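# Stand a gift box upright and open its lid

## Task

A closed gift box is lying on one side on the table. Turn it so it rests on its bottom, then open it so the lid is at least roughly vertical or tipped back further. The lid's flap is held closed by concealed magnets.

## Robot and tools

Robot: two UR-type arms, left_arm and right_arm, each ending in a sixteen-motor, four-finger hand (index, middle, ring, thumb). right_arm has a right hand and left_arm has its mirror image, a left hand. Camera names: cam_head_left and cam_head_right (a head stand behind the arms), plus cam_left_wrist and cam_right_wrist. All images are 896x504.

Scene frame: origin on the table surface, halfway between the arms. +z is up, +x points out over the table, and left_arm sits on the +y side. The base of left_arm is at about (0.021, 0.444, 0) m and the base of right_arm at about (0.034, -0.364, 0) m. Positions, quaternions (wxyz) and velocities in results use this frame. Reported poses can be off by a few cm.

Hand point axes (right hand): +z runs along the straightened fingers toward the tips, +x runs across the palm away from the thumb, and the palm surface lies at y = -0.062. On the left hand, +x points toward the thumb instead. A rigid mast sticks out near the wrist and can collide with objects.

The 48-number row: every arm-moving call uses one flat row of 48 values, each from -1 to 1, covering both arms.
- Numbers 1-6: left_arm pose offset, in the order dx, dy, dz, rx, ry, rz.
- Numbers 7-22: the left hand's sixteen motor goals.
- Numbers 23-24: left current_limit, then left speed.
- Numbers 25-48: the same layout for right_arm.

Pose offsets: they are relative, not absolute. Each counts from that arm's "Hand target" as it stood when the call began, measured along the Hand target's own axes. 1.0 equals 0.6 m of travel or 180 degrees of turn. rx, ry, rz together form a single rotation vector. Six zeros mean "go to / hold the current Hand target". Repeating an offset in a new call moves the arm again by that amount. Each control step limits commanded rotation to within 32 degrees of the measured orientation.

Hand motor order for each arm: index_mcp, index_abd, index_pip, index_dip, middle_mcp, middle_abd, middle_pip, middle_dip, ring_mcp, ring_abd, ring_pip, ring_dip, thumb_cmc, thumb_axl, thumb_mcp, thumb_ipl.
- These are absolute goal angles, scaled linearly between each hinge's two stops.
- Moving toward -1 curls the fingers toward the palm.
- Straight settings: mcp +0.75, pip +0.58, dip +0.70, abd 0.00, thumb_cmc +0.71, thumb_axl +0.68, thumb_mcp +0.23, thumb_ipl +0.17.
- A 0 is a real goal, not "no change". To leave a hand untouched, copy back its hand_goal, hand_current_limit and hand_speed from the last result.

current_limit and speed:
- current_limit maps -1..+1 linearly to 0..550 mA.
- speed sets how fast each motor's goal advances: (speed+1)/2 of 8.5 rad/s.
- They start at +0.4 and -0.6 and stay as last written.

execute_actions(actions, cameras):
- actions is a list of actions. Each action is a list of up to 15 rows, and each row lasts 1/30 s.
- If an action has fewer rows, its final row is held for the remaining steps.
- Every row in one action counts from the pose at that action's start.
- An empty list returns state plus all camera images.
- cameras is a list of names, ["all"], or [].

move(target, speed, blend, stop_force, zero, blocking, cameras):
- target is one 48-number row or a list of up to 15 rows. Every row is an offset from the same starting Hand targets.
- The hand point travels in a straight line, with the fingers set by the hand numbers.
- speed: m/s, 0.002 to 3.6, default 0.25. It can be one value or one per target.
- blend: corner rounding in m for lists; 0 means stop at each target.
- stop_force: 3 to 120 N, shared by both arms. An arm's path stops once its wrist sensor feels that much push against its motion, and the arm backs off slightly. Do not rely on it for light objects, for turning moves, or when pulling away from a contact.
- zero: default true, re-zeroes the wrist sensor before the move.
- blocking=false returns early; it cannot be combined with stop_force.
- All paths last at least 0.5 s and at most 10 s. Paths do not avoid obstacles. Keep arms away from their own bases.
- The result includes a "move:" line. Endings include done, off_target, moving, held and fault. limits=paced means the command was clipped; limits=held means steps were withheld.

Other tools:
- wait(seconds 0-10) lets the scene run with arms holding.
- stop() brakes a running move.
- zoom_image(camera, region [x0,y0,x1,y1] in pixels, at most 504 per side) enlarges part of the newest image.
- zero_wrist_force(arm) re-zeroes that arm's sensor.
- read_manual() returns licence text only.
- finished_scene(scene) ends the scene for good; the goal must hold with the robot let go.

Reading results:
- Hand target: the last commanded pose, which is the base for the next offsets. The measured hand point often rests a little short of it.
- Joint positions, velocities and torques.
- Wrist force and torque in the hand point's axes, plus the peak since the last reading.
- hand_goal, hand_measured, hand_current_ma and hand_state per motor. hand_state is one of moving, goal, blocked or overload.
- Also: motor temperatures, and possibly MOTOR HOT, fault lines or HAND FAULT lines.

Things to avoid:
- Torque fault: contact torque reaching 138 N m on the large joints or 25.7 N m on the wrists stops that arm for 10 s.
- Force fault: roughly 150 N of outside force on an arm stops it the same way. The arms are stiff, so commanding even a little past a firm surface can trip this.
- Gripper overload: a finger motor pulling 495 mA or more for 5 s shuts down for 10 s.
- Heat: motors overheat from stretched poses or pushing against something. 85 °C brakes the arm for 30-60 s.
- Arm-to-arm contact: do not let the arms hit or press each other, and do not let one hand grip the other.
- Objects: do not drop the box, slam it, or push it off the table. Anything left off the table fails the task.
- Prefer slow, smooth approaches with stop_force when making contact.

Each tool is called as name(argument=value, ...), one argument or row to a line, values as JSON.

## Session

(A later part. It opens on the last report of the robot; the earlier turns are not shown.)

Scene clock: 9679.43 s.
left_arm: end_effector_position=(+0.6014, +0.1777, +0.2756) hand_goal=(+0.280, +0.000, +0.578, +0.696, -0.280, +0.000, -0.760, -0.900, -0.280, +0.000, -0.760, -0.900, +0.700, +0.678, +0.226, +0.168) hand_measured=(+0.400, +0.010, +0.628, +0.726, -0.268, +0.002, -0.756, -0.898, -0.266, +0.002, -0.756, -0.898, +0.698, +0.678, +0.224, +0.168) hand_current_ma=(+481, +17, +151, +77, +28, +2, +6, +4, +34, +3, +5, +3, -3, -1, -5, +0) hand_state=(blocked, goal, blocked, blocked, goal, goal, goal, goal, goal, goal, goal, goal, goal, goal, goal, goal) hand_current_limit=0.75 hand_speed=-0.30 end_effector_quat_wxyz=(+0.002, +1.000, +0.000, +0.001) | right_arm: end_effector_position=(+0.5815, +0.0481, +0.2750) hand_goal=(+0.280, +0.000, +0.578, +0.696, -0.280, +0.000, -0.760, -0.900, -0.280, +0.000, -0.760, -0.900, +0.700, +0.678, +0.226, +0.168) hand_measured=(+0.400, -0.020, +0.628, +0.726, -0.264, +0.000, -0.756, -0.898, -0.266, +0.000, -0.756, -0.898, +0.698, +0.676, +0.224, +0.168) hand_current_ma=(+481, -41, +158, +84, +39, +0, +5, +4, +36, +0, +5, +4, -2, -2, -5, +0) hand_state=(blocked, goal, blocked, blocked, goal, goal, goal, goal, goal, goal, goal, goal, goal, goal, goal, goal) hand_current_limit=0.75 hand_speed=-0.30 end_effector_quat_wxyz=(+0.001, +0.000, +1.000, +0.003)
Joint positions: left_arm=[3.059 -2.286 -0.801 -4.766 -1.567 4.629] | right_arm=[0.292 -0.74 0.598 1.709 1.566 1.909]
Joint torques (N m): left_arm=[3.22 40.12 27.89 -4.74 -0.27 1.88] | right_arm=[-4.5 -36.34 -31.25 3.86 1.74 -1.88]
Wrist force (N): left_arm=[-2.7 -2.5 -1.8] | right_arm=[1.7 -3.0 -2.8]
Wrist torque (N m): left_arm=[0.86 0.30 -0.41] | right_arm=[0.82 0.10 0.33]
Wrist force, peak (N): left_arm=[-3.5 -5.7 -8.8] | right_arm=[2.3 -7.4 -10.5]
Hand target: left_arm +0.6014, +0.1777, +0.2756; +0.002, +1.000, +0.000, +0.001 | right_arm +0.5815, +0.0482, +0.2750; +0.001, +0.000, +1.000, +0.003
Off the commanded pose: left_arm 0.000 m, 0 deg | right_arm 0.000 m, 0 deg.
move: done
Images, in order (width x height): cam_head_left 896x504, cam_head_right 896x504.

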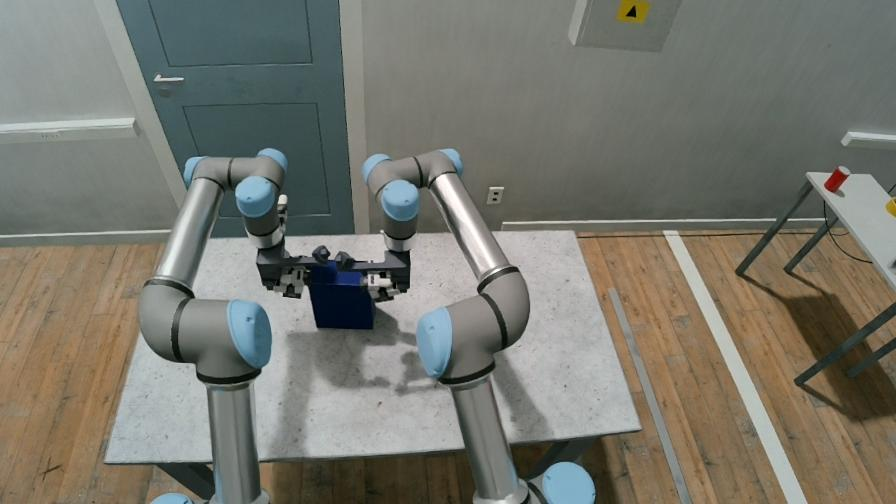

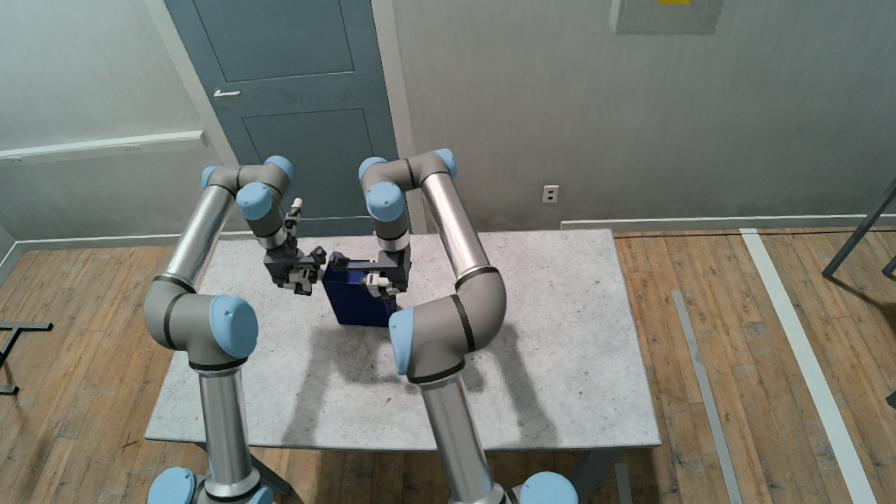

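move(
  target=[
    [0,0,0.004,0,0,0,0.28,0,0.577,0.696,-0.28,0,-0.76,-0.9,-0.28,0,-0.76,-0.9,0.7,0.678,0.226,0.168,0.75,-0.5,0,0,0.004,0,0,0,0.28,0,0.577,0.696,-0.28,0,-0.76,-0.9,-0.28,0,-0.76,-0.9,0.7,0.678,0.226,0.168,0.75,-0.5],
    [0,0,0.004,0,0,0,0.35,0,0.577,0.696,-0.28,0,-0.76,-0.9,-0.28,0,-0.76,-0.9,0.7,0.678,0.226,0.168,0.6,-0.7,0,0,0.004,0,0,0,0.35,0,0.577,0.696,-0.28,0,-0.76,-0.9,-0.28,0,-0.76,-0.9,0.7,0.678,0.226,0.168,0.6,-0.7],
    [0,-0.09,0.004,0,0,0,0.35,0,0.577,0.696,-0.28,0,-0.76,-0.9,-0.28,0,-0.76,-0.9,0.7,0.678,0.226,0.168,0.6,-0.7,0,-0.09,0.004,0,0,0,0.35,0,0.577,0.696,-0.28,0,-0.76,-0.9,-0.28,0,-0.76,-0.9,0.7,0.678,0.226,0.168,0.6,-0.7],
  ],
  speed=0.06,
  cameras=["cam_head_left","cam_right_wrist","cam_left_wrist"],
)

zoom_image(
  camera="cam_head_left",
  region=[220, 200, 460, 360],
)

Scene clock: 9849.70 s.
left_arm: end_effector_position=(+0.6015, +0.2316, +0.2729) hand_goal=(+0.350, +0.000, +0.578, +0.696, -0.280, +0.000, -0.760, -0.900, -0.280, +0.000, -0.760, -0.900, +0.700, +0.678, +0.226, +0.168) hand_measured=(+0.360, +0.004, +0.582, +0.700, -0.268, +0.002, -0.756, -0.898, -0.266, +0.002, -0.756, -0.898, +0.698, +0.678, +0.224, +0.168) hand_current_ma=(+21, +5, +7, +5, +28, +2, +6, +4, +34, +3, +5, +3, -3, -1, -5, +0) hand_state=(goal, goal, goal, goal, goal, goal, goal, goal, goal, goal, goal, goal, goal, goal, goal, goal) hand_current_limit=0.60 hand_speed=-0.70 end_effector_quat_wxyz=(+0.002, +1.000, +0.000, +0.001) | right_arm: end_effector_position=(+0.5815, -0.0057, +0.2723) hand_goal=(+0.350, +0.000, +0.578, +0.696, -0.280, +0.000, -0.760, -0.900, -0.280, +0.000, -0.760, -0.900, +0.700, +0.678, +0.226, +0.168) hand_measured=(+0.360, -0.004, +0.582, +0.700, -0.264, +0.000, -0.756, -0.898, -0.266, +0.000, -0.756, -0.898, +0.698, +0.676, +0.224, +0.168) hand_current_ma=(+25, -4, +7, +6, +39, +0, +5, +4, +36, +0, +5, +4, -2, -2, -5, +0) hand_state=(goal, goal, goal, goal, goal, goal, goal, goal, goal, goal, goal, goal, goal, goal, goal, goal) hand_current_limit=0.60 hand_speed=-0.70 end_effector_quat_wxyz=(+0.001, +0.000, +1.000, +0.003)
Joint positions: left_arm=[3.154 -2.239 -0.886 -4.727 -1.567 4.725] | right_arm=[0.204 -0.841 0.784 1.625 1.566 1.821]
Joint torques (N m): left_arm=[6.74 64.93 4.7 -0.5 2.11 1.73] | right_arm=[-6.08 -57.78 -11.49 0.66 -3.26 -1.68]
Wrist force (N): left_arm=[-3.2 1.3 -3.4] | right_arm=[0.7 0.3 -4.9]
Wrist torque (N m): left_arm=[0.59 0.28 -0.39] | right_arm=[0.57 0.15 0.22]
Wrist force, peak (N): left_arm=[-2.5 -3.6 -3.6] | right_arm=[1.5 -3.0 -7.6]
Hand target: left_arm +0.6015, +0.2317, +0.2730; +0.002, +1.000, +0.000, +0.001 | right_arm +0.5815, -0.0058, +0.2723; +0.001, +0.000, +1.000, +0.003
Off the commanded pose: left_arm 0.000 m, 0 deg | right_arm 0.000 m, 0 deg.
move: done
Images, in order (width x height): cam_head_left 896x504, cam_left_wrist 896x504, cam_right_wrist 896x504.

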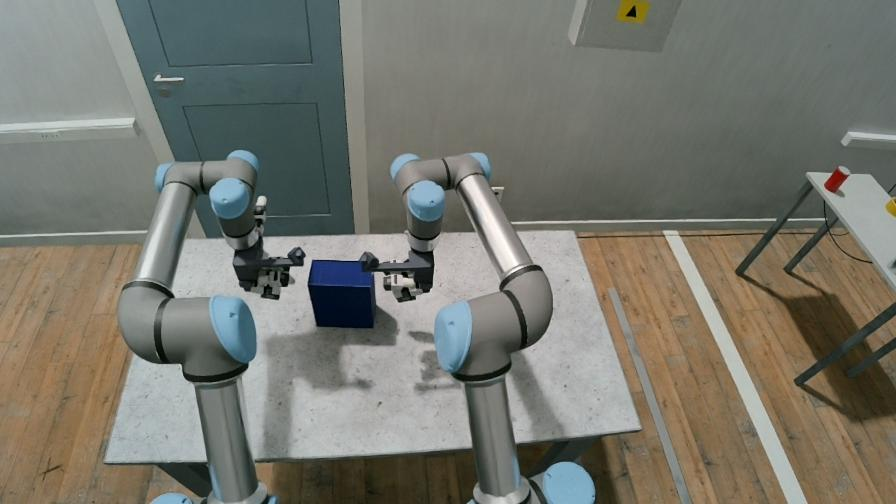

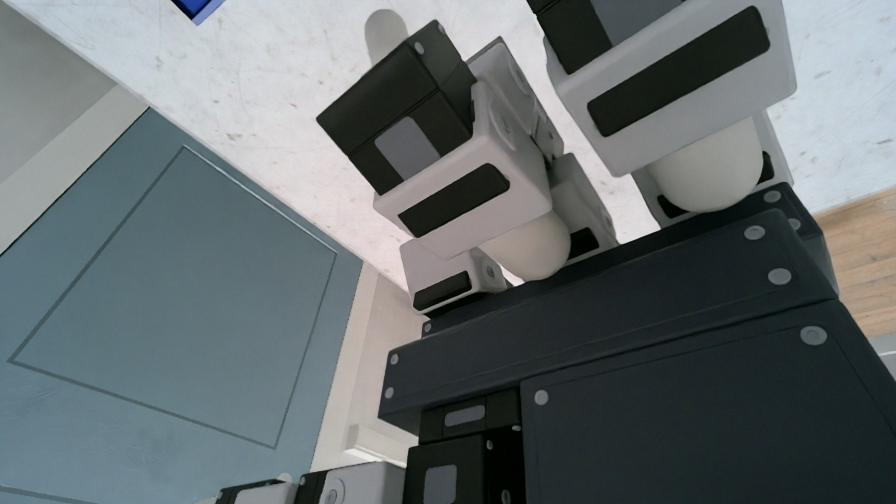

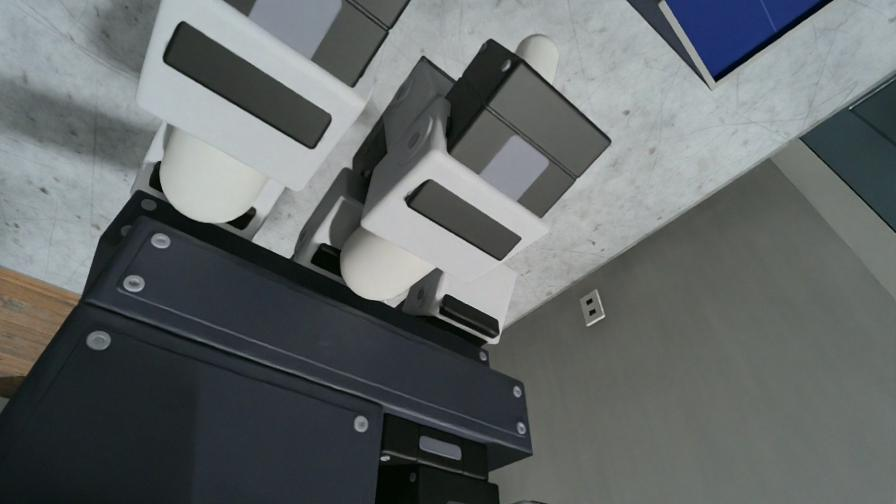

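Scaled by 2.100 from the camera's 896x504 image, which has a finer 1280x720 frame.

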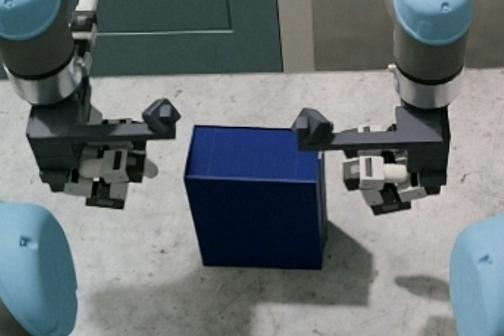

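zoom_image(
  camera="cam_right_wrist",
  region=[560, 0, 896, 180],
)

zoom_image(
  camera="cam_head_left",
  region=[290, 250, 410, 340],
)

Scaled by 1.500 from the camera's 896x504 image, which has a finer 1280x720 frame.

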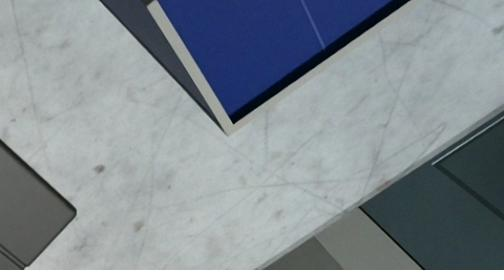

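Scaled by 4.200 from the camera's 896x504 image, which has a finer 1280x720 frame.

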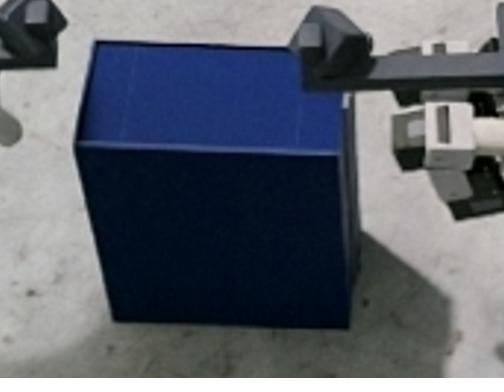

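move(
  target=[
    [0,0,-0.15,0,0,0,0.35,0,0.577,0.696,-0.28,0,-0.76,-0.9,-0.28,0,-0.76,-0.9,0.7,0.678,0.226,0.168,0.6,-0.5,0,0,-0.15,0,0,0,0.35,0,0.577,0.696,-0.28,0,-0.76,-0.9,-0.28,0,-0.76,-0.9,0.7,0.678,0.226,0.168,0.6,-0.5],
    [-0.05,0,-0.15,0,0,0.2,1,0,-1,-1,1,0,-1,-1,1,0,-1,-1,0.7,0.678,0.226,0.168,0.6,-0.5,0.1,-0.1,-0.1,0,-0.1,0,1,0,-1,-1,1,0,-1,-1,1,0,-1,-1,-0.57,0.678,0.226,0.168,0.6,-0.5],
    [-0.13,0,-0.15,0,0,0.5,1,0,-1,-1,1,0,-1,-1,1,0,-1,-1,0.7,0.678,0.226,0.168,0.6,-0.5,0.27,-0.1,0.03,0,-0.5,0,1,0,-1,-1,1,0,-1,-1,1,0,-1,-1,-0.57,0.678,0.226,0.168,0.6,-0.5],
  ],
  speed=0.2,
  cameras=["all"],
)

Scene clock: 9884.30 s.
left_arm: end_effector_position=(+0.5218, +0.2326, +0.3619) hand_goal=(+1.000, +0.000, -1.000, -1.000, +1.000, +0.000, -1.000, -1.000, +1.000, +0.000, -1.000, -1.000, +0.700, +0.678, +0.226, +0.168) hand_measured=(+0.992, +0.004, -0.906, -0.780, +0.996, +0.002, -0.784, -0.922, +0.994, +0.002, -0.788, -0.920, +0.698, +0.678, +0.224, +0.168) hand_current_ma=(-14, +4, +335, +440, -8, +2, +440, +268, -9, +3, +440, +272, -3, -1, -5, +0) hand_state=(goal, goal, blocked, blocked, goal, goal, blocked, blocked, goal, goal, blocked, blocked, goal, goal, goal, goal) hand_current_limit=0.60 hand_speed=-0.50 end_effector_quat_wxyz=(-0.002, +0.710, -0.704, +0.016) | right_arm: end_effector_position=(+0.4195, -0.0657, +0.2538) hand_goal=(+1.000, +0.000, -1.000, -1.000, +1.000, +0.000, -1.000, -1.000, +1.000, +0.000, -1.000, -1.000, -0.570, +0.678, +0.226, +0.168) hand_measured=(+0.992, -0.004, -0.906, -0.778, +0.998, +0.000, -0.786, -0.920, +0.998, +0.000, -0.788, -0.920, -0.578, +0.676, +0.224, +0.168) hand_current_ma=(-17, -4, +344, +440, -4, +0, +440, +282, -4, +0, +440, +286, -16, -2, -4, +0) hand_state=(goal, goal, blocked, blocked, goal, goal, blocked, blocked, goal, goal, blocked, blocked, goal, goal, goal, goal) hand_current_limit=0.60 hand_speed=-0.50 end_effector_quat_wxyz=(+0.708, +0.002, +0.707, +0.002)
Joint positions: left_arm=[3.057 -2.566 -0.035 -5.226 -1.552 6.188] | right_arm=[0.364 -1.746 2.44 -0.696 1.981 1.575]
Joint torques (N m): left_arm=[-6.19 42.24 24.56 -4.81 -1.5 1.7] | right_arm=[6.96 3.03 -10.46 -3.46 3 -1.58]
Wrist force (N): left_arm=[-2.9 1.3 -3.7] | right_arm=[1.4 0.4 -7.3]
Wrist torque (N m): left_arm=[0.50 0.29 -0.32] | right_arm=[0.64 0.38 0.39]
Wrist force, peak (N): left_arm=[-3.6 1.7 -3.9] | right_arm=[1.3 0.5 -7.5]
Hand target: left_arm +0.5233, +0.2321, +0.3628; +0.001, +0.707, -0.707, +0.002 | right_arm +0.4195, -0.0657, +0.2538; +0.708, +0.002, +0.707, +0.002
Off the commanded pose: left_arm 0.002 m, 2 deg | right_arm 0.000 m, 0 deg.
elbow stopped short (left arm): the move would have taken joint 3 (elbow) straighter than the controller allows.
move: done

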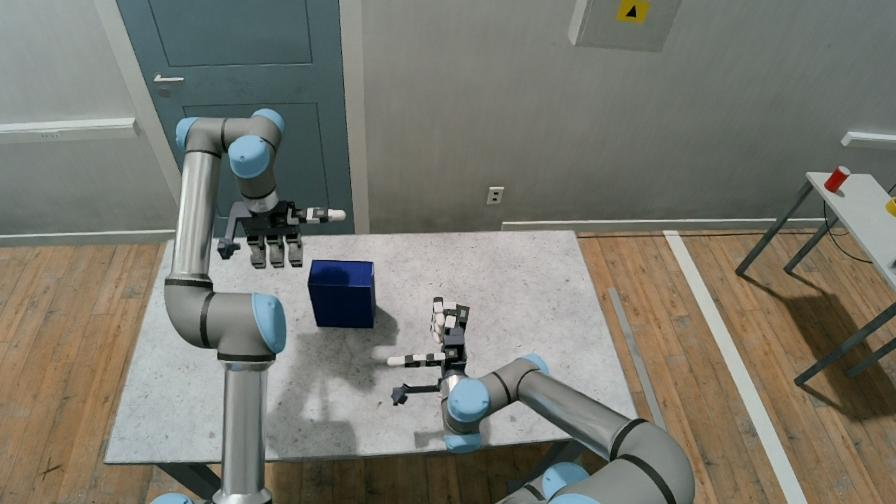

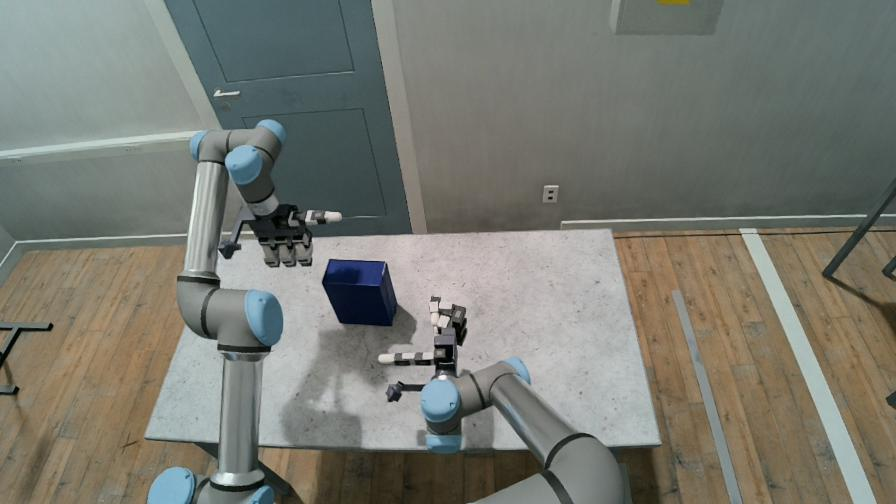

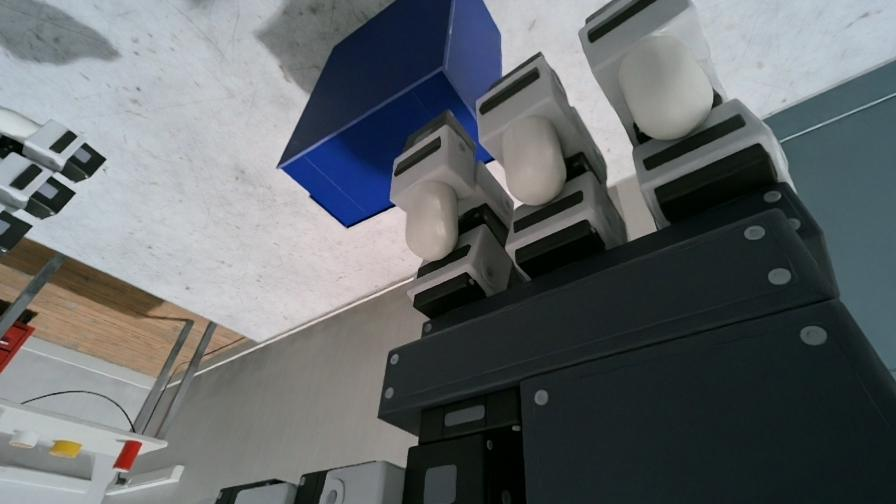

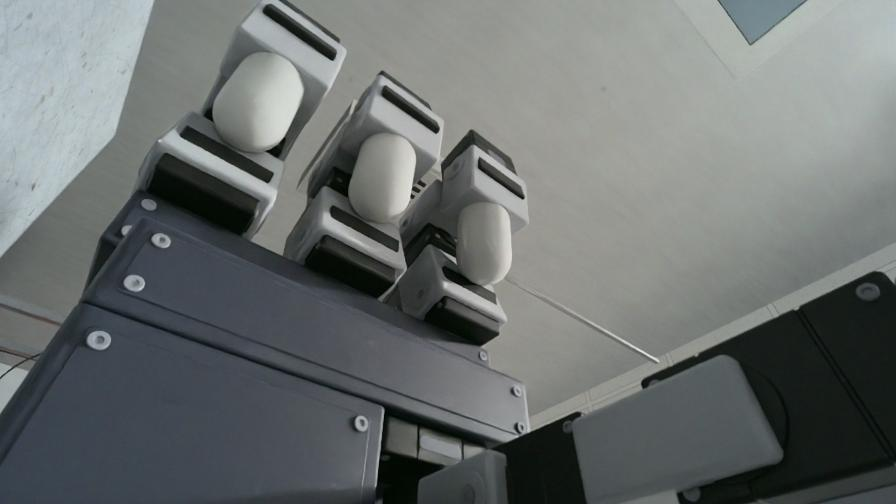

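zoom_image(
  camera="cam_left_wrist",
  region=[250, 0, 520, 240],
)

Scaled by 1.867 from the camera's 896x504 image, which has a finer 1280x720 frame.

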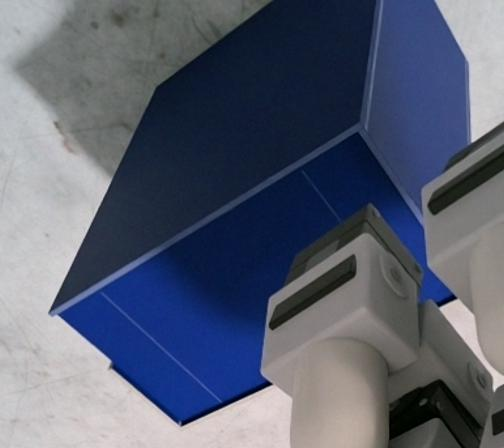

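move(
  target=[
    [0.27,0,0.118,0,0,0,1,0,-0.92,-0.82,1,0,-0.82,-0.94,1,0,-0.82,-0.94,0.7,0.678,0.226,0.168,0.6,-0.5,0.223,0.1,0,0,0,0,1,0,-0.92,-0.82,1,0,-0.82,-0.94,1,0,-0.82,-0.94,-0.57,0.678,0.226,0.168,0.6,-0.5],
    [0.27,0,0.118,0,0,0,1,0,-0.92,-0.82,1,0,-0.82,-0.94,1,0,-0.82,-0.94,0.7,0.678,0.226,0.168,0.6,-0.5,0.223,0.201,0.126,0,0,0,1,0,-0.92,-0.82,1,0,-0.82,-0.94,1,0,-0.82,-0.94,-0.57,0.678,0.226,0.168,0.6,-0.5],
  ],
  speed=0.1,
  cameras=["all"],
)

Scene clock: 9931.23 s.
left_arm: end_effector_position=(+0.5217, +0.0707, +0.2917) hand_goal=(+1.000, +0.000, -0.920, -0.820, +1.000, +0.000, -0.820, -0.940, +1.000, +0.000, -0.820, -0.940, +0.700, +0.678, +0.226, +0.168) hand_measured=(+0.992, +0.004, -0.890, -0.778, +0.996, +0.002, -0.784, -0.910, +0.994, +0.002, -0.786, -0.908, +0.698, +0.678, +0.224, +0.168) hand_current_ma=(-14, +4, +78, +118, -8, +2, +101, +78, -9, +3, +94, +84, -3, -1, -5, +0) hand_state=(goal, goal, blocked, blocked, goal, goal, blocked, blocked, goal, goal, blocked, blocked, goal, goal, goal, goal) hand_current_limit=0.60 hand_speed=-0.50 end_effector_quat_wxyz=(-0.001, +0.726, -0.683, +0.086) | right_arm: end_effector_position=(+0.4952, +0.0555, +0.1207) hand_goal=(+1.000, +0.000, -0.920, -0.820, +1.000, +0.000, -0.820, -0.940, +1.000, +0.000, -0.820, -0.940, -0.570, +0.678, +0.226, +0.168) hand_measured=(+0.992, -0.004, -0.892, -0.774, +0.998, +0.000, -0.786, -0.910, +0.998, +0.000, -0.786, -0.908, -0.578, +0.676, +0.224, +0.168) hand_current_ma=(-17, -4, +77, +141, -4, +0, +101, +88, -4, +0, +97, +93, -16, -2, -3, +0) hand_state=(goal, goal, blocked, blocked, goal, goal, blocked, blocked, goal, goal, blocked, blocked, goal, goal, goal, goal) hand_current_limit=0.60 hand_speed=-0.50 end_effector_quat_wxyz=(+0.708, +0.002, +0.707, +0.002)
Joint positions: left_arm=[2.831 -2.643 -0.035 -5.019 -1.5 5.904] | right_arm=[0.585 -1.096 2.163 -1.069 2.202 1.575]
Joint torques (N m): left_arm=[7.65 73.7 20.25 -0.11 2.08 -0.86] | right_arm=[6.42 -17.58 -23.96 0.3 3.01 2.38]
Wrist force (N): left_arm=[-2.6 1.4 -3.7] | right_arm=[1.5 0.3 -7.1]
Wrist torque (N m): left_arm=[0.53 0.24 -0.15] | right_arm=[0.63 0.40 0.34]
Wrist force, peak (N): left_arm=[-3.5 1.4 -3.8] | right_arm=[1.8 -0.4 -8.1]
Hand target: left_arm +0.5233, +0.0698, +0.2926; +0.001, +0.707, -0.707, +0.002 | right_arm +0.4953, +0.0555, +0.1207; +0.708, +0.002, +0.707, +0.002
Off the commanded pose: left_arm 0.002 m, 10 deg | right_arm 0.000 m, 0 deg.
elbow stopped short (left arm): the move would have taken joint 3 (elbow) straighter than the controller allows.
move: off_target (left_arm)

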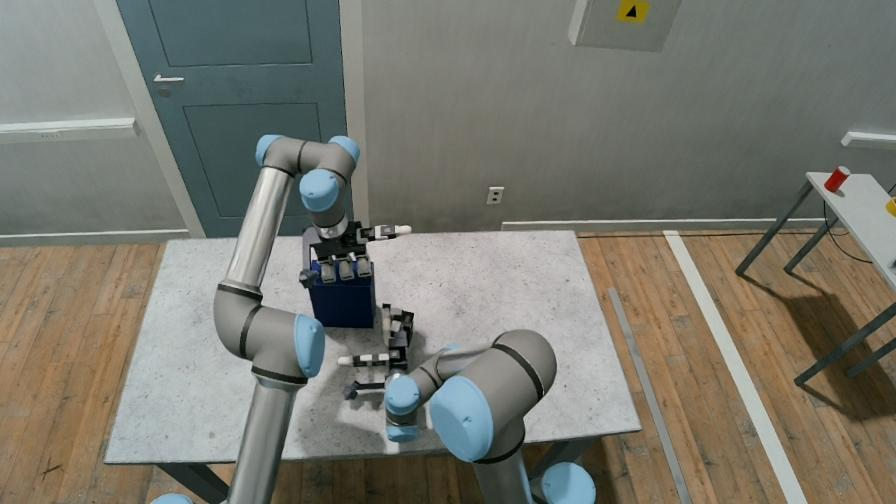

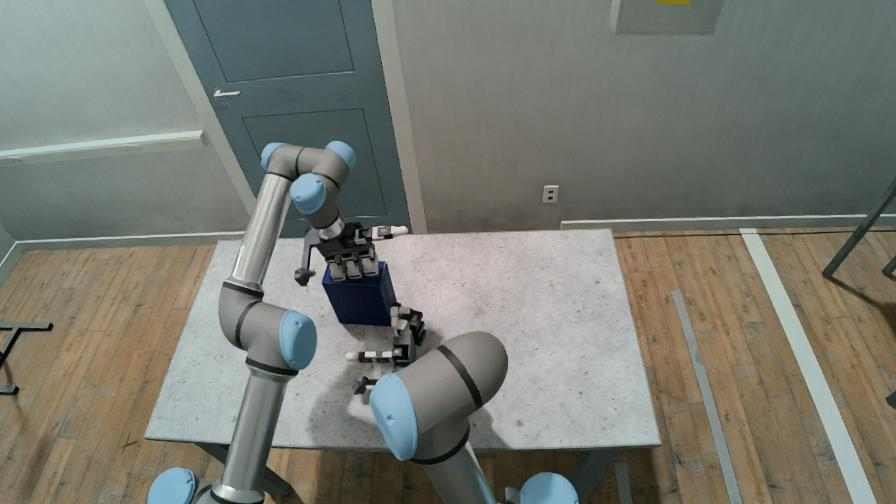

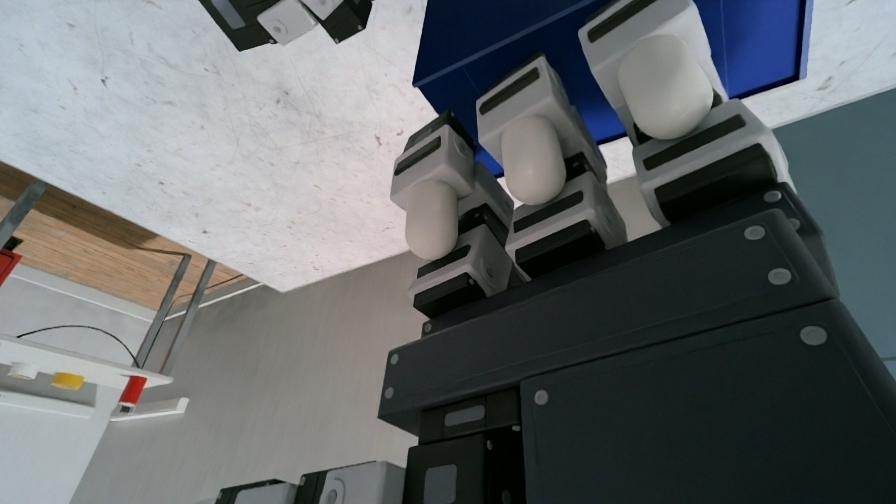

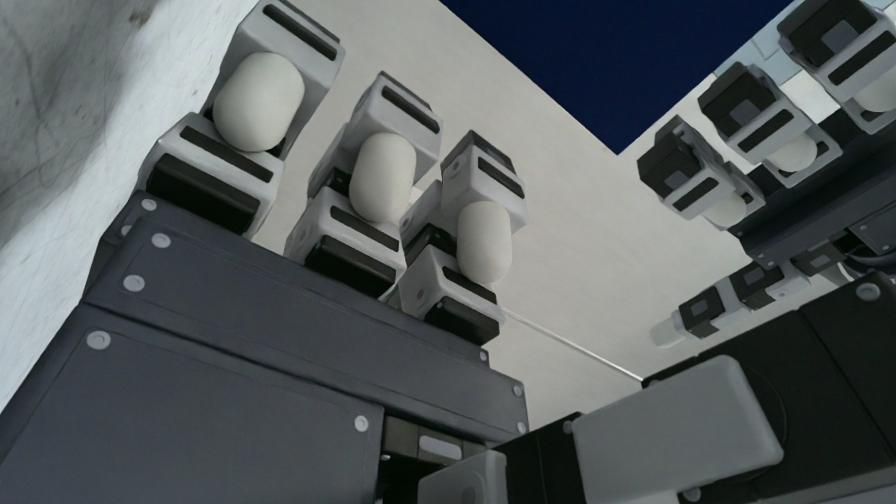

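move(
  target=[0,0,0.045,0,0,0,1,0,-0.92,-0.82,1,0,-0.82,-0.94,1,0,-0.82,-0.94,0.7,0.678,0.226,0.168,0.6,-0.5,0,0,0,0,0,0,1,0,-0.92,-0.82,1,0,-0.82,-0.94,1,0,-0.82,-0.94,-0.57,0.678,0.226,0.168,0.6,-0.5],
  speed=0.02,
  stop_force=12,
  cameras=["cam_head_left","cam_head_right","cam_left_wrist"],
)

zoom_image(
  camera="cam_head_left",
  region=[260, 220, 440, 340],
)

Scene clock: 9951.87 s.
left_arm: end_effector_position=(+0.5212, +0.0710, +0.2781) hand_goal=(+1.000, +0.000, -0.920, -0.820, +1.000, +0.000, -0.820, -0.940, +1.000, +0.000, -0.820, -0.940, +0.700, +0.678, +0.226, +0.168) hand_measured=(+0.992, +0.004, -0.890, -0.778, +0.996, +0.002, -0.784, -0.910, +0.980, -0.002, -0.798, -0.902, +0.698, +0.678, +0.224, +0.168) hand_current_ma=(-14, +4, +78, +118, -8, +2, +101, +78, -51, -3, +52, +106, -3, -1, -5, +0) hand_state=(goal, goal, blocked, blocked, goal, goal, blocked, blocked, goal, goal, blocked, blocked, goal, goal, goal, goal) hand_current_limit=0.60 hand_speed=-0.50 end_effector_quat_wxyz=(-0.001, +0.722, -0.688, +0.069) | right_arm: end_effector_position=(+0.4953, +0.0555, +0.1207) hand_goal=(+1.000, +0.000, -0.920, -0.820, +1.000, +0.000, -0.820, -0.940, +1.000, +0.000, -0.820, -0.940, -0.570, +0.678, +0.226, +0.168) hand_measured=(+0.992, -0.004, -0.892, -0.774, +0.998, +0.000, -0.786, -0.910, +0.998, +0.000, -0.786, -0.908, -0.578, +0.676, +0.224, +0.168) hand_current_ma=(-17, -4, +77, +141, -4, +0, +101, +88, -4, +0, +97, +93, -16, -2, -3, +0) hand_state=(goal, goal, blocked, blocked, goal, goal, blocked, blocked, goal, goal, blocked, blocked, goal, goal, goal, goal) hand_current_limit=0.60 hand_speed=-0.50 end_effector_quat_wxyz=(+0.708, +0.002, +0.707, +0.002)
Joint positions: left_arm=[2.825 -2.667 -0.035 -5.027 -1.514 5.913] | right_arm=[0.585 -1.095 2.162 -1.068 2.202 1.575]
Joint torques (N m): left_arm=[7.28 68.65 16.64 -3.02 1.91 -1.08] | right_arm=[7.21 -17.52 -23.19 0.44 2.94 2.29]
Wrist force (N): left_arm=[-1.6 -0.2 -11.7] | right_arm=[1.5 -0.1 -7.3]
Wrist torque (N m): left_arm=[1.00 -0.29 -0.16] | right_arm=[0.58 0.41 0.33]
Wrist force, peak (N): left_arm=[-1.3 -0.8 -16.3] | right_arm=[1.7 -0.3 -7.5]
Hand target: left_arm +0.5212, +0.0710, +0.2781; -0.001, +0.722, -0.688, +0.069 (not the last commanded pose) | right_arm +0.4953, +0.0555, +0.1207; +0.708, +0.002, +0.707, +0.002
Off the commanded pose: left_arm 0.013 m, 8 deg | right_arm 0.000 m, 0 deg.
elbow stopped short (left arm): the move would have taken joint 3 (elbow) straighter than the controller allows.
move: contact (left_arm)
Images, in order (width x height): cam_head_left 896x504, cam_head_right 896x504, cam_left_wrist 896x504.

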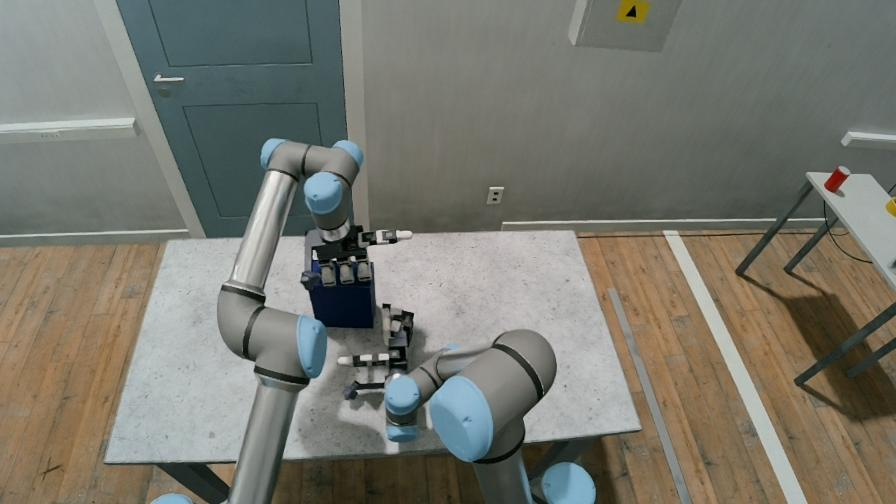

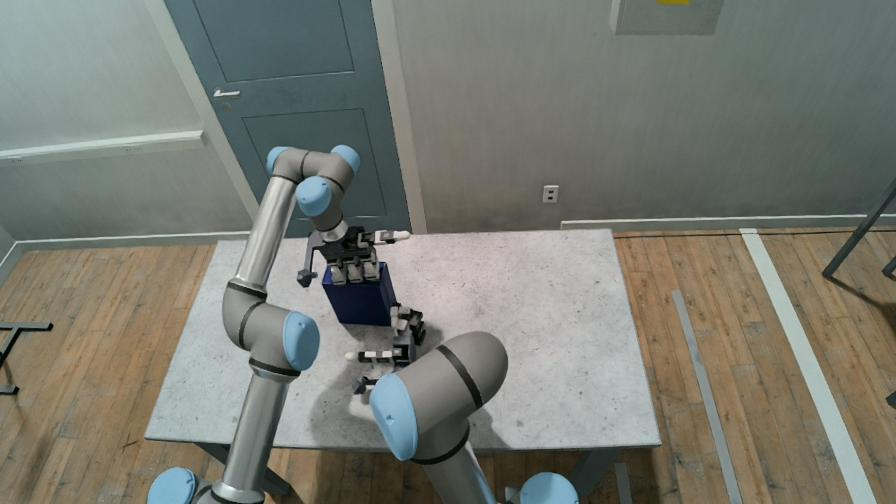

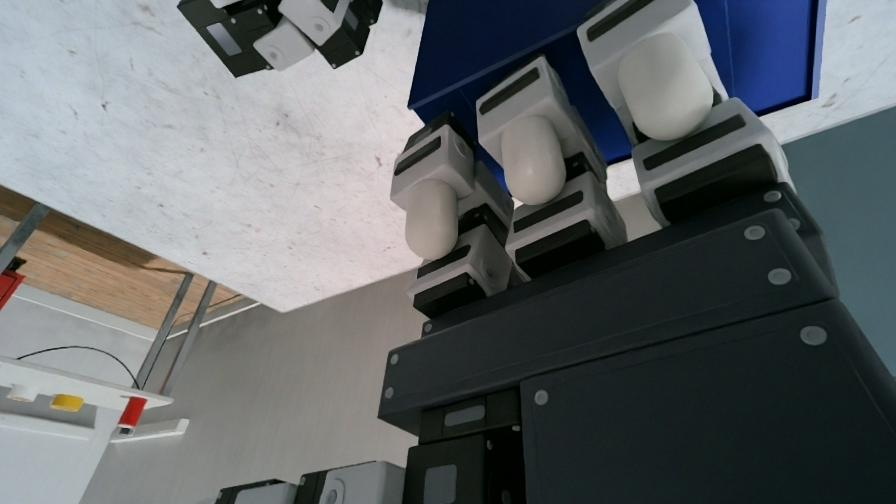

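Scaled by 2.800 from the camera's 896x504 image, which has a finer 1280x720 frame.

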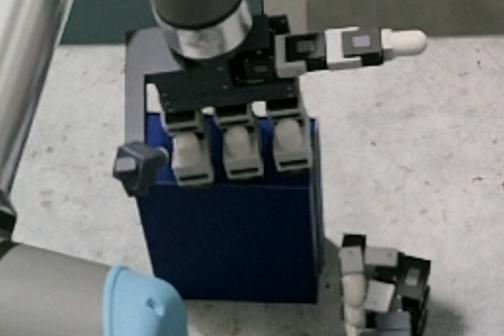

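move(
  target=[-0.005,0.116,-0.008,0,0,0,1,0,-0.92,-0.82,1,0,-0.82,-0.94,1,0,-0.82,-0.94,0.7,0.678,0.226,0.168,0.6,-0.5,0,0,0,0,0,0,1,0,-0.92,-0.82,1,0,-0.82,-0.94,1,0,-0.82,-0.94,-0.57,0.678,0.226,0.168,0.6,-0.5],
  speed=0.03,
  cameras=["cam_head_left","cam_left_wrist"],
)

zoom_image(
  camera="cam_head_left",
  region=[260, 220, 440, 340],
)

Scene clock: 9981.87 s.
left_arm: end_effector_position=(+0.4514, +0.0707, +0.2758) hand_goal=(+1.000, +0.000, -0.920, -0.820, +1.000, +0.000, -0.820, -0.940, +1.000, +0.000, -0.820, -0.940, +0.700, +0.678, +0.226, +0.168) hand_measured=(+0.992, +0.004, -0.890, -0.778, +0.996, +0.002, -0.784, -0.910, +0.992, -0.002, -0.794, -0.902, +0.698, +0.678, +0.224, +0.168) hand_current_ma=(-14, +4, +78, +118, -8, +2, +101, +78, -15, -2, +67, +106, -3, -1, -5, +0) hand_state=(goal, goal, blocked, blocked, goal, goal, blocked, blocked, goal, goal, blocked, blocked, goal, goal, goal, goal) hand_current_limit=0.60 hand_speed=-0.50 end_effector_quat_wxyz=(-0.001, +0.722, -0.688, +0.069) | right_arm: end_effector_position=(+0.4953, +0.0555, +0.1207) hand_goal=(+1.000, +0.000, -0.920, -0.820, +1.000, +0.000, -0.820, -0.940, +1.000, +0.000, -0.820, -0.940, -0.570, +0.678, +0.226, +0.168) hand_measured=(+0.992, -0.004, -0.892, -0.774, +0.998, +0.000, -0.786, -0.910, +0.998, +0.000, -0.786, -0.908, -0.578, +0.676, +0.224, +0.168) hand_current_ma=(-17, -4, +77, +141, -4, +0, +101, +88, -4, +0, +97, +93, -16, -2, -3, +0) hand_state=(goal, goal, blocked, blocked, goal, goal, blocked, blocked, goal, goal, blocked, blocked, goal, goal, goal, goal) hand_current_limit=0.60 hand_speed=-0.50 end_effector_quat_wxyz=(+0.708, +0.002, +0.707, +0.002)
Joint positions: left_arm=[2.786 -2.297 -0.738 -4.691 -1.519 5.874] | right_arm=[0.585 -1.095 2.162 -1.068 2.202 1.575]
Joint torques (N m): left_arm=[-5.76 65.32 6.88 -0.06 -0.69 -1.26] | right_arm=[6.49 -18.23 -23.19 0.41 2.8 2.28]
Wrist force (N): left_arm=[-2.8 1.6 -3.9] | right_arm=[1.3 0.1 -7.4]
Wrist torque (N m): left_arm=[0.55 0.23 -0.21] | right_arm=[0.62 0.43 0.32]
Wrist force, peak (N): left_arm=[-1.8 -0.2 -12.1] | right_arm=[1.7 0.0 -7.6]
Hand target: left_arm +0.4514, +0.0707, +0.2758; -0.001, +0.722, -0.688, +0.069 | right_arm +0.4953, +0.0555, +0.1207; +0.708, +0.002, +0.707, +0.002
Off the commanded pose: left_arm 0.000 m, 0 deg | right_arm 0.000 m, 0 deg.
move: done
Images, in order (width x height): cam_head_left 896x504, cam_left_wrist 896x504.

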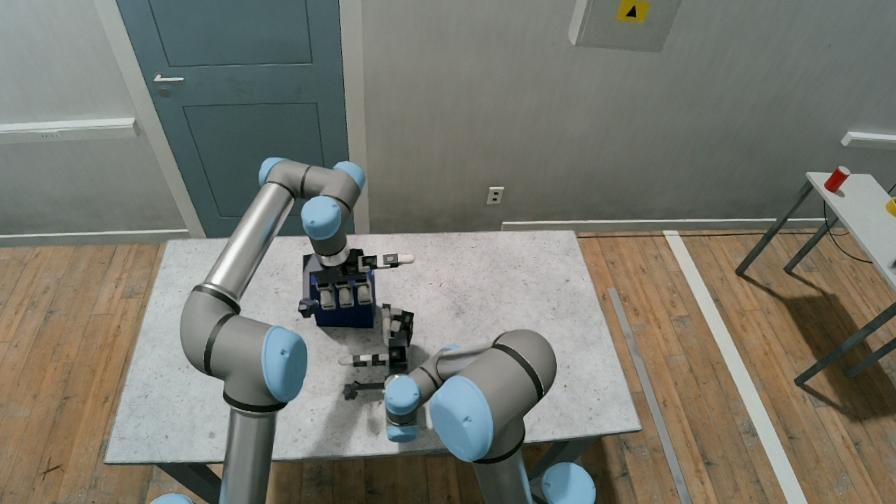

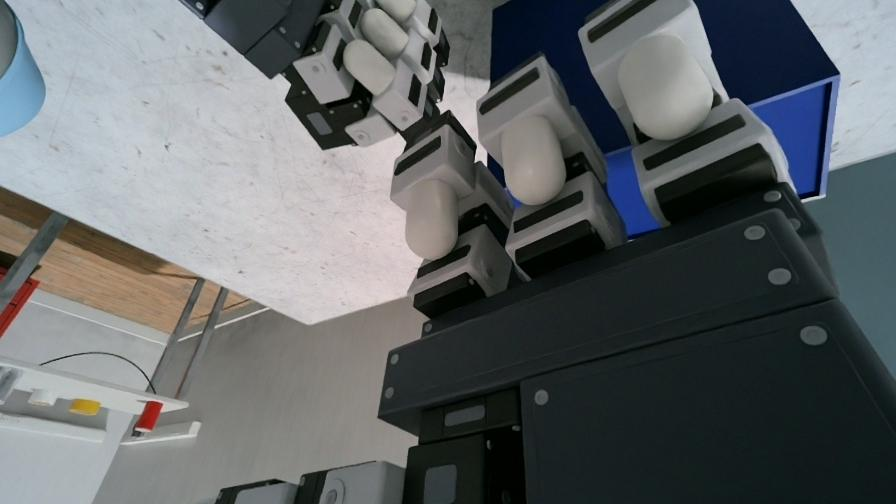

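Scaled by 2.800 from the camera's 896x504 image, which has a finer 1280x720 frame.

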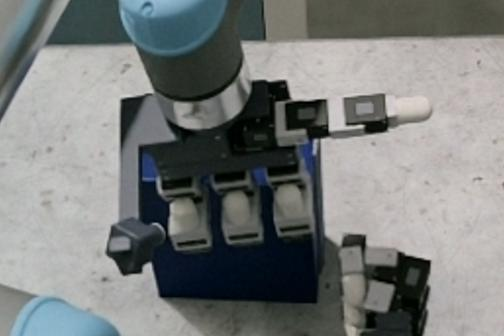

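move(
  target=[
    [0.0044,-0.0043,-0.0445,0,0,0,1,0,-0.92,-0.82,1,0,-0.82,-0.94,1,0,-0.82,-0.94,0.7,0.678,0.226,0.168,0.6,-0.5,0,0,0,0,0,0,1,0,-0.92,-0.82,1,0,-0.82,-0.94,1,0,-0.82,-0.94,-0.57,0.678,0.226,0.168,0.6,-0.5],
    [0.0187,-0.1515,-0.0288,-0.0196,-0.04,-0.207,1,0,-0.92,-0.82,1,0,-0.82,-0.94,1,0,-0.82,-0.94,0.7,0.678,0.226,0.168,0.6,-0.5,0,0,0,0,0,0,1,0,-0.92,-0.82,1,0,-0.82,-0.94,1,0,-0.82,-0.94,-0.57,0.678,0.226,0.168,0.6,-0.5],
  ],
  speed=0.1,
  cameras=["cam_head_left","cam_left_wrist"],
)

zoom_image(
  camera="cam_head_left",
  region=[260, 220, 440, 340],
)

Scene clock: 10023.33 s.
left_arm: end_effector_position=(+0.5396, +0.0665, +0.3023) hand_goal=(+1.000, +0.000, -0.920, -0.820, +1.000, +0.000, -0.820, -0.940, +1.000, +0.000, -0.820, -0.940, +0.700, +0.678, +0.226, +0.168) hand_measured=(+0.992, +0.004, -0.890, -0.778, +0.996, +0.002, -0.784, -0.910, +0.994, -0.002, -0.794, -0.902, +0.698, +0.678, +0.224, +0.168) hand_current_ma=(-14, +4, +78, +118, -8, +2, +101, +78, -12, -2, +67, +106, -3, -1, -5, +0) hand_state=(goal, goal, blocked, blocked, goal, goal, blocked, blocked, goal, goal, blocked, blocked, goal, goal, goal, goal) hand_current_limit=0.60 hand_speed=-0.50 end_effector_quat_wxyz=(+0.002, +0.908, -0.419, +0.006) | right_arm: end_effector_position=(+0.4953, +0.0555, +0.1207) hand_goal=(+1.000, +0.000, -0.920, -0.820, +1.000, +0.000, -0.820, -0.940, +1.000, +0.000, -0.820, -0.940, -0.570, +0.678, +0.226, +0.168) hand_measured=(+0.992, -0.004, -0.892, -0.774, +0.998, +0.000, -0.786, -0.910, +0.998, +0.000, -0.786, -0.908, -0.578, +0.676, +0.224, +0.168) hand_current_ma=(-17, -4, +77, +141, -4, +0, +101, +88, -4, +0, +97, +93, -16, -2, -3, +0) hand_state=(goal, goal, blocked, blocked, goal, goal, blocked, blocked, goal, goal, blocked, blocked, goal, goal, goal, goal) hand_current_limit=0.60 hand_speed=-0.50 end_effector_quat_wxyz=(+0.708, +0.002, +0.707, +0.002)
Joint positions: left_arm=[2.86 -2.654 -0.035 -5.154 -1.565 5.295] | right_arm=[0.585 -1.095 2.162 -1.068 2.202 1.575]
Joint torques (N m): left_arm=[7.17 47.22 24.92 -4.8 1.72 -1.03] | right_arm=[7.02 -17.26 -23.03 0.36 2.87 2.33]
Wrist force (N): left_arm=[-2.9 1.6 -3.5] | right_arm=[1.4 0.1 -7.7]
Wrist torque (N m): left_arm=[0.54 0.25 -0.17] | right_arm=[0.65 0.42 0.33]
Wrist force, peak (N): left_arm=[-3.5 1.5 -3.7] | right_arm=[1.5 -0.1 -7.7]
Hand target: left_arm +0.5405, +0.0660, +0.3028; +0.000, +0.907, -0.422, +0.000 | right_arm +0.4953, +0.0555, +0.1207; +0.708, +0.002, +0.707, +0.002
Off the commanded pose: left_arm 0.001 m, 1 deg | right_arm 0.000 m, 0 deg.
elbow stopped short (left arm): the move would have taken joint 3 (elbow) straighter than the controller allows.
move: done
Images, in order (width x height): cam_head_left 896x504, cam_left_wrist 896x504.

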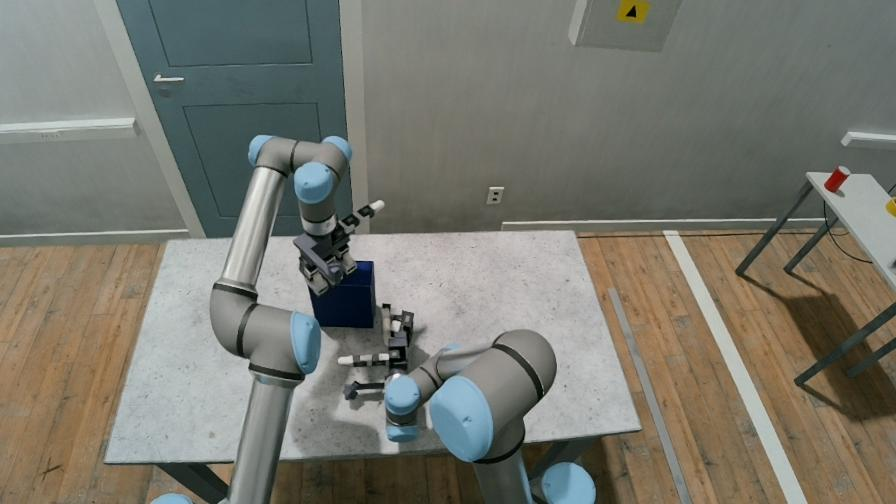

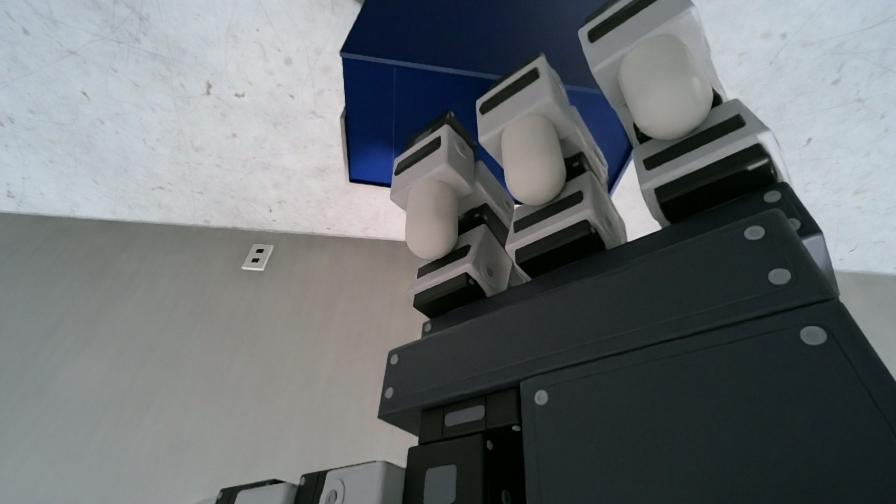

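Scaled by 2.800 from the camera's 896x504 image, which has a finer 1280x720 frame.

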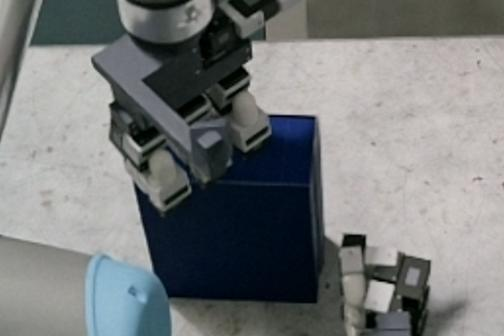

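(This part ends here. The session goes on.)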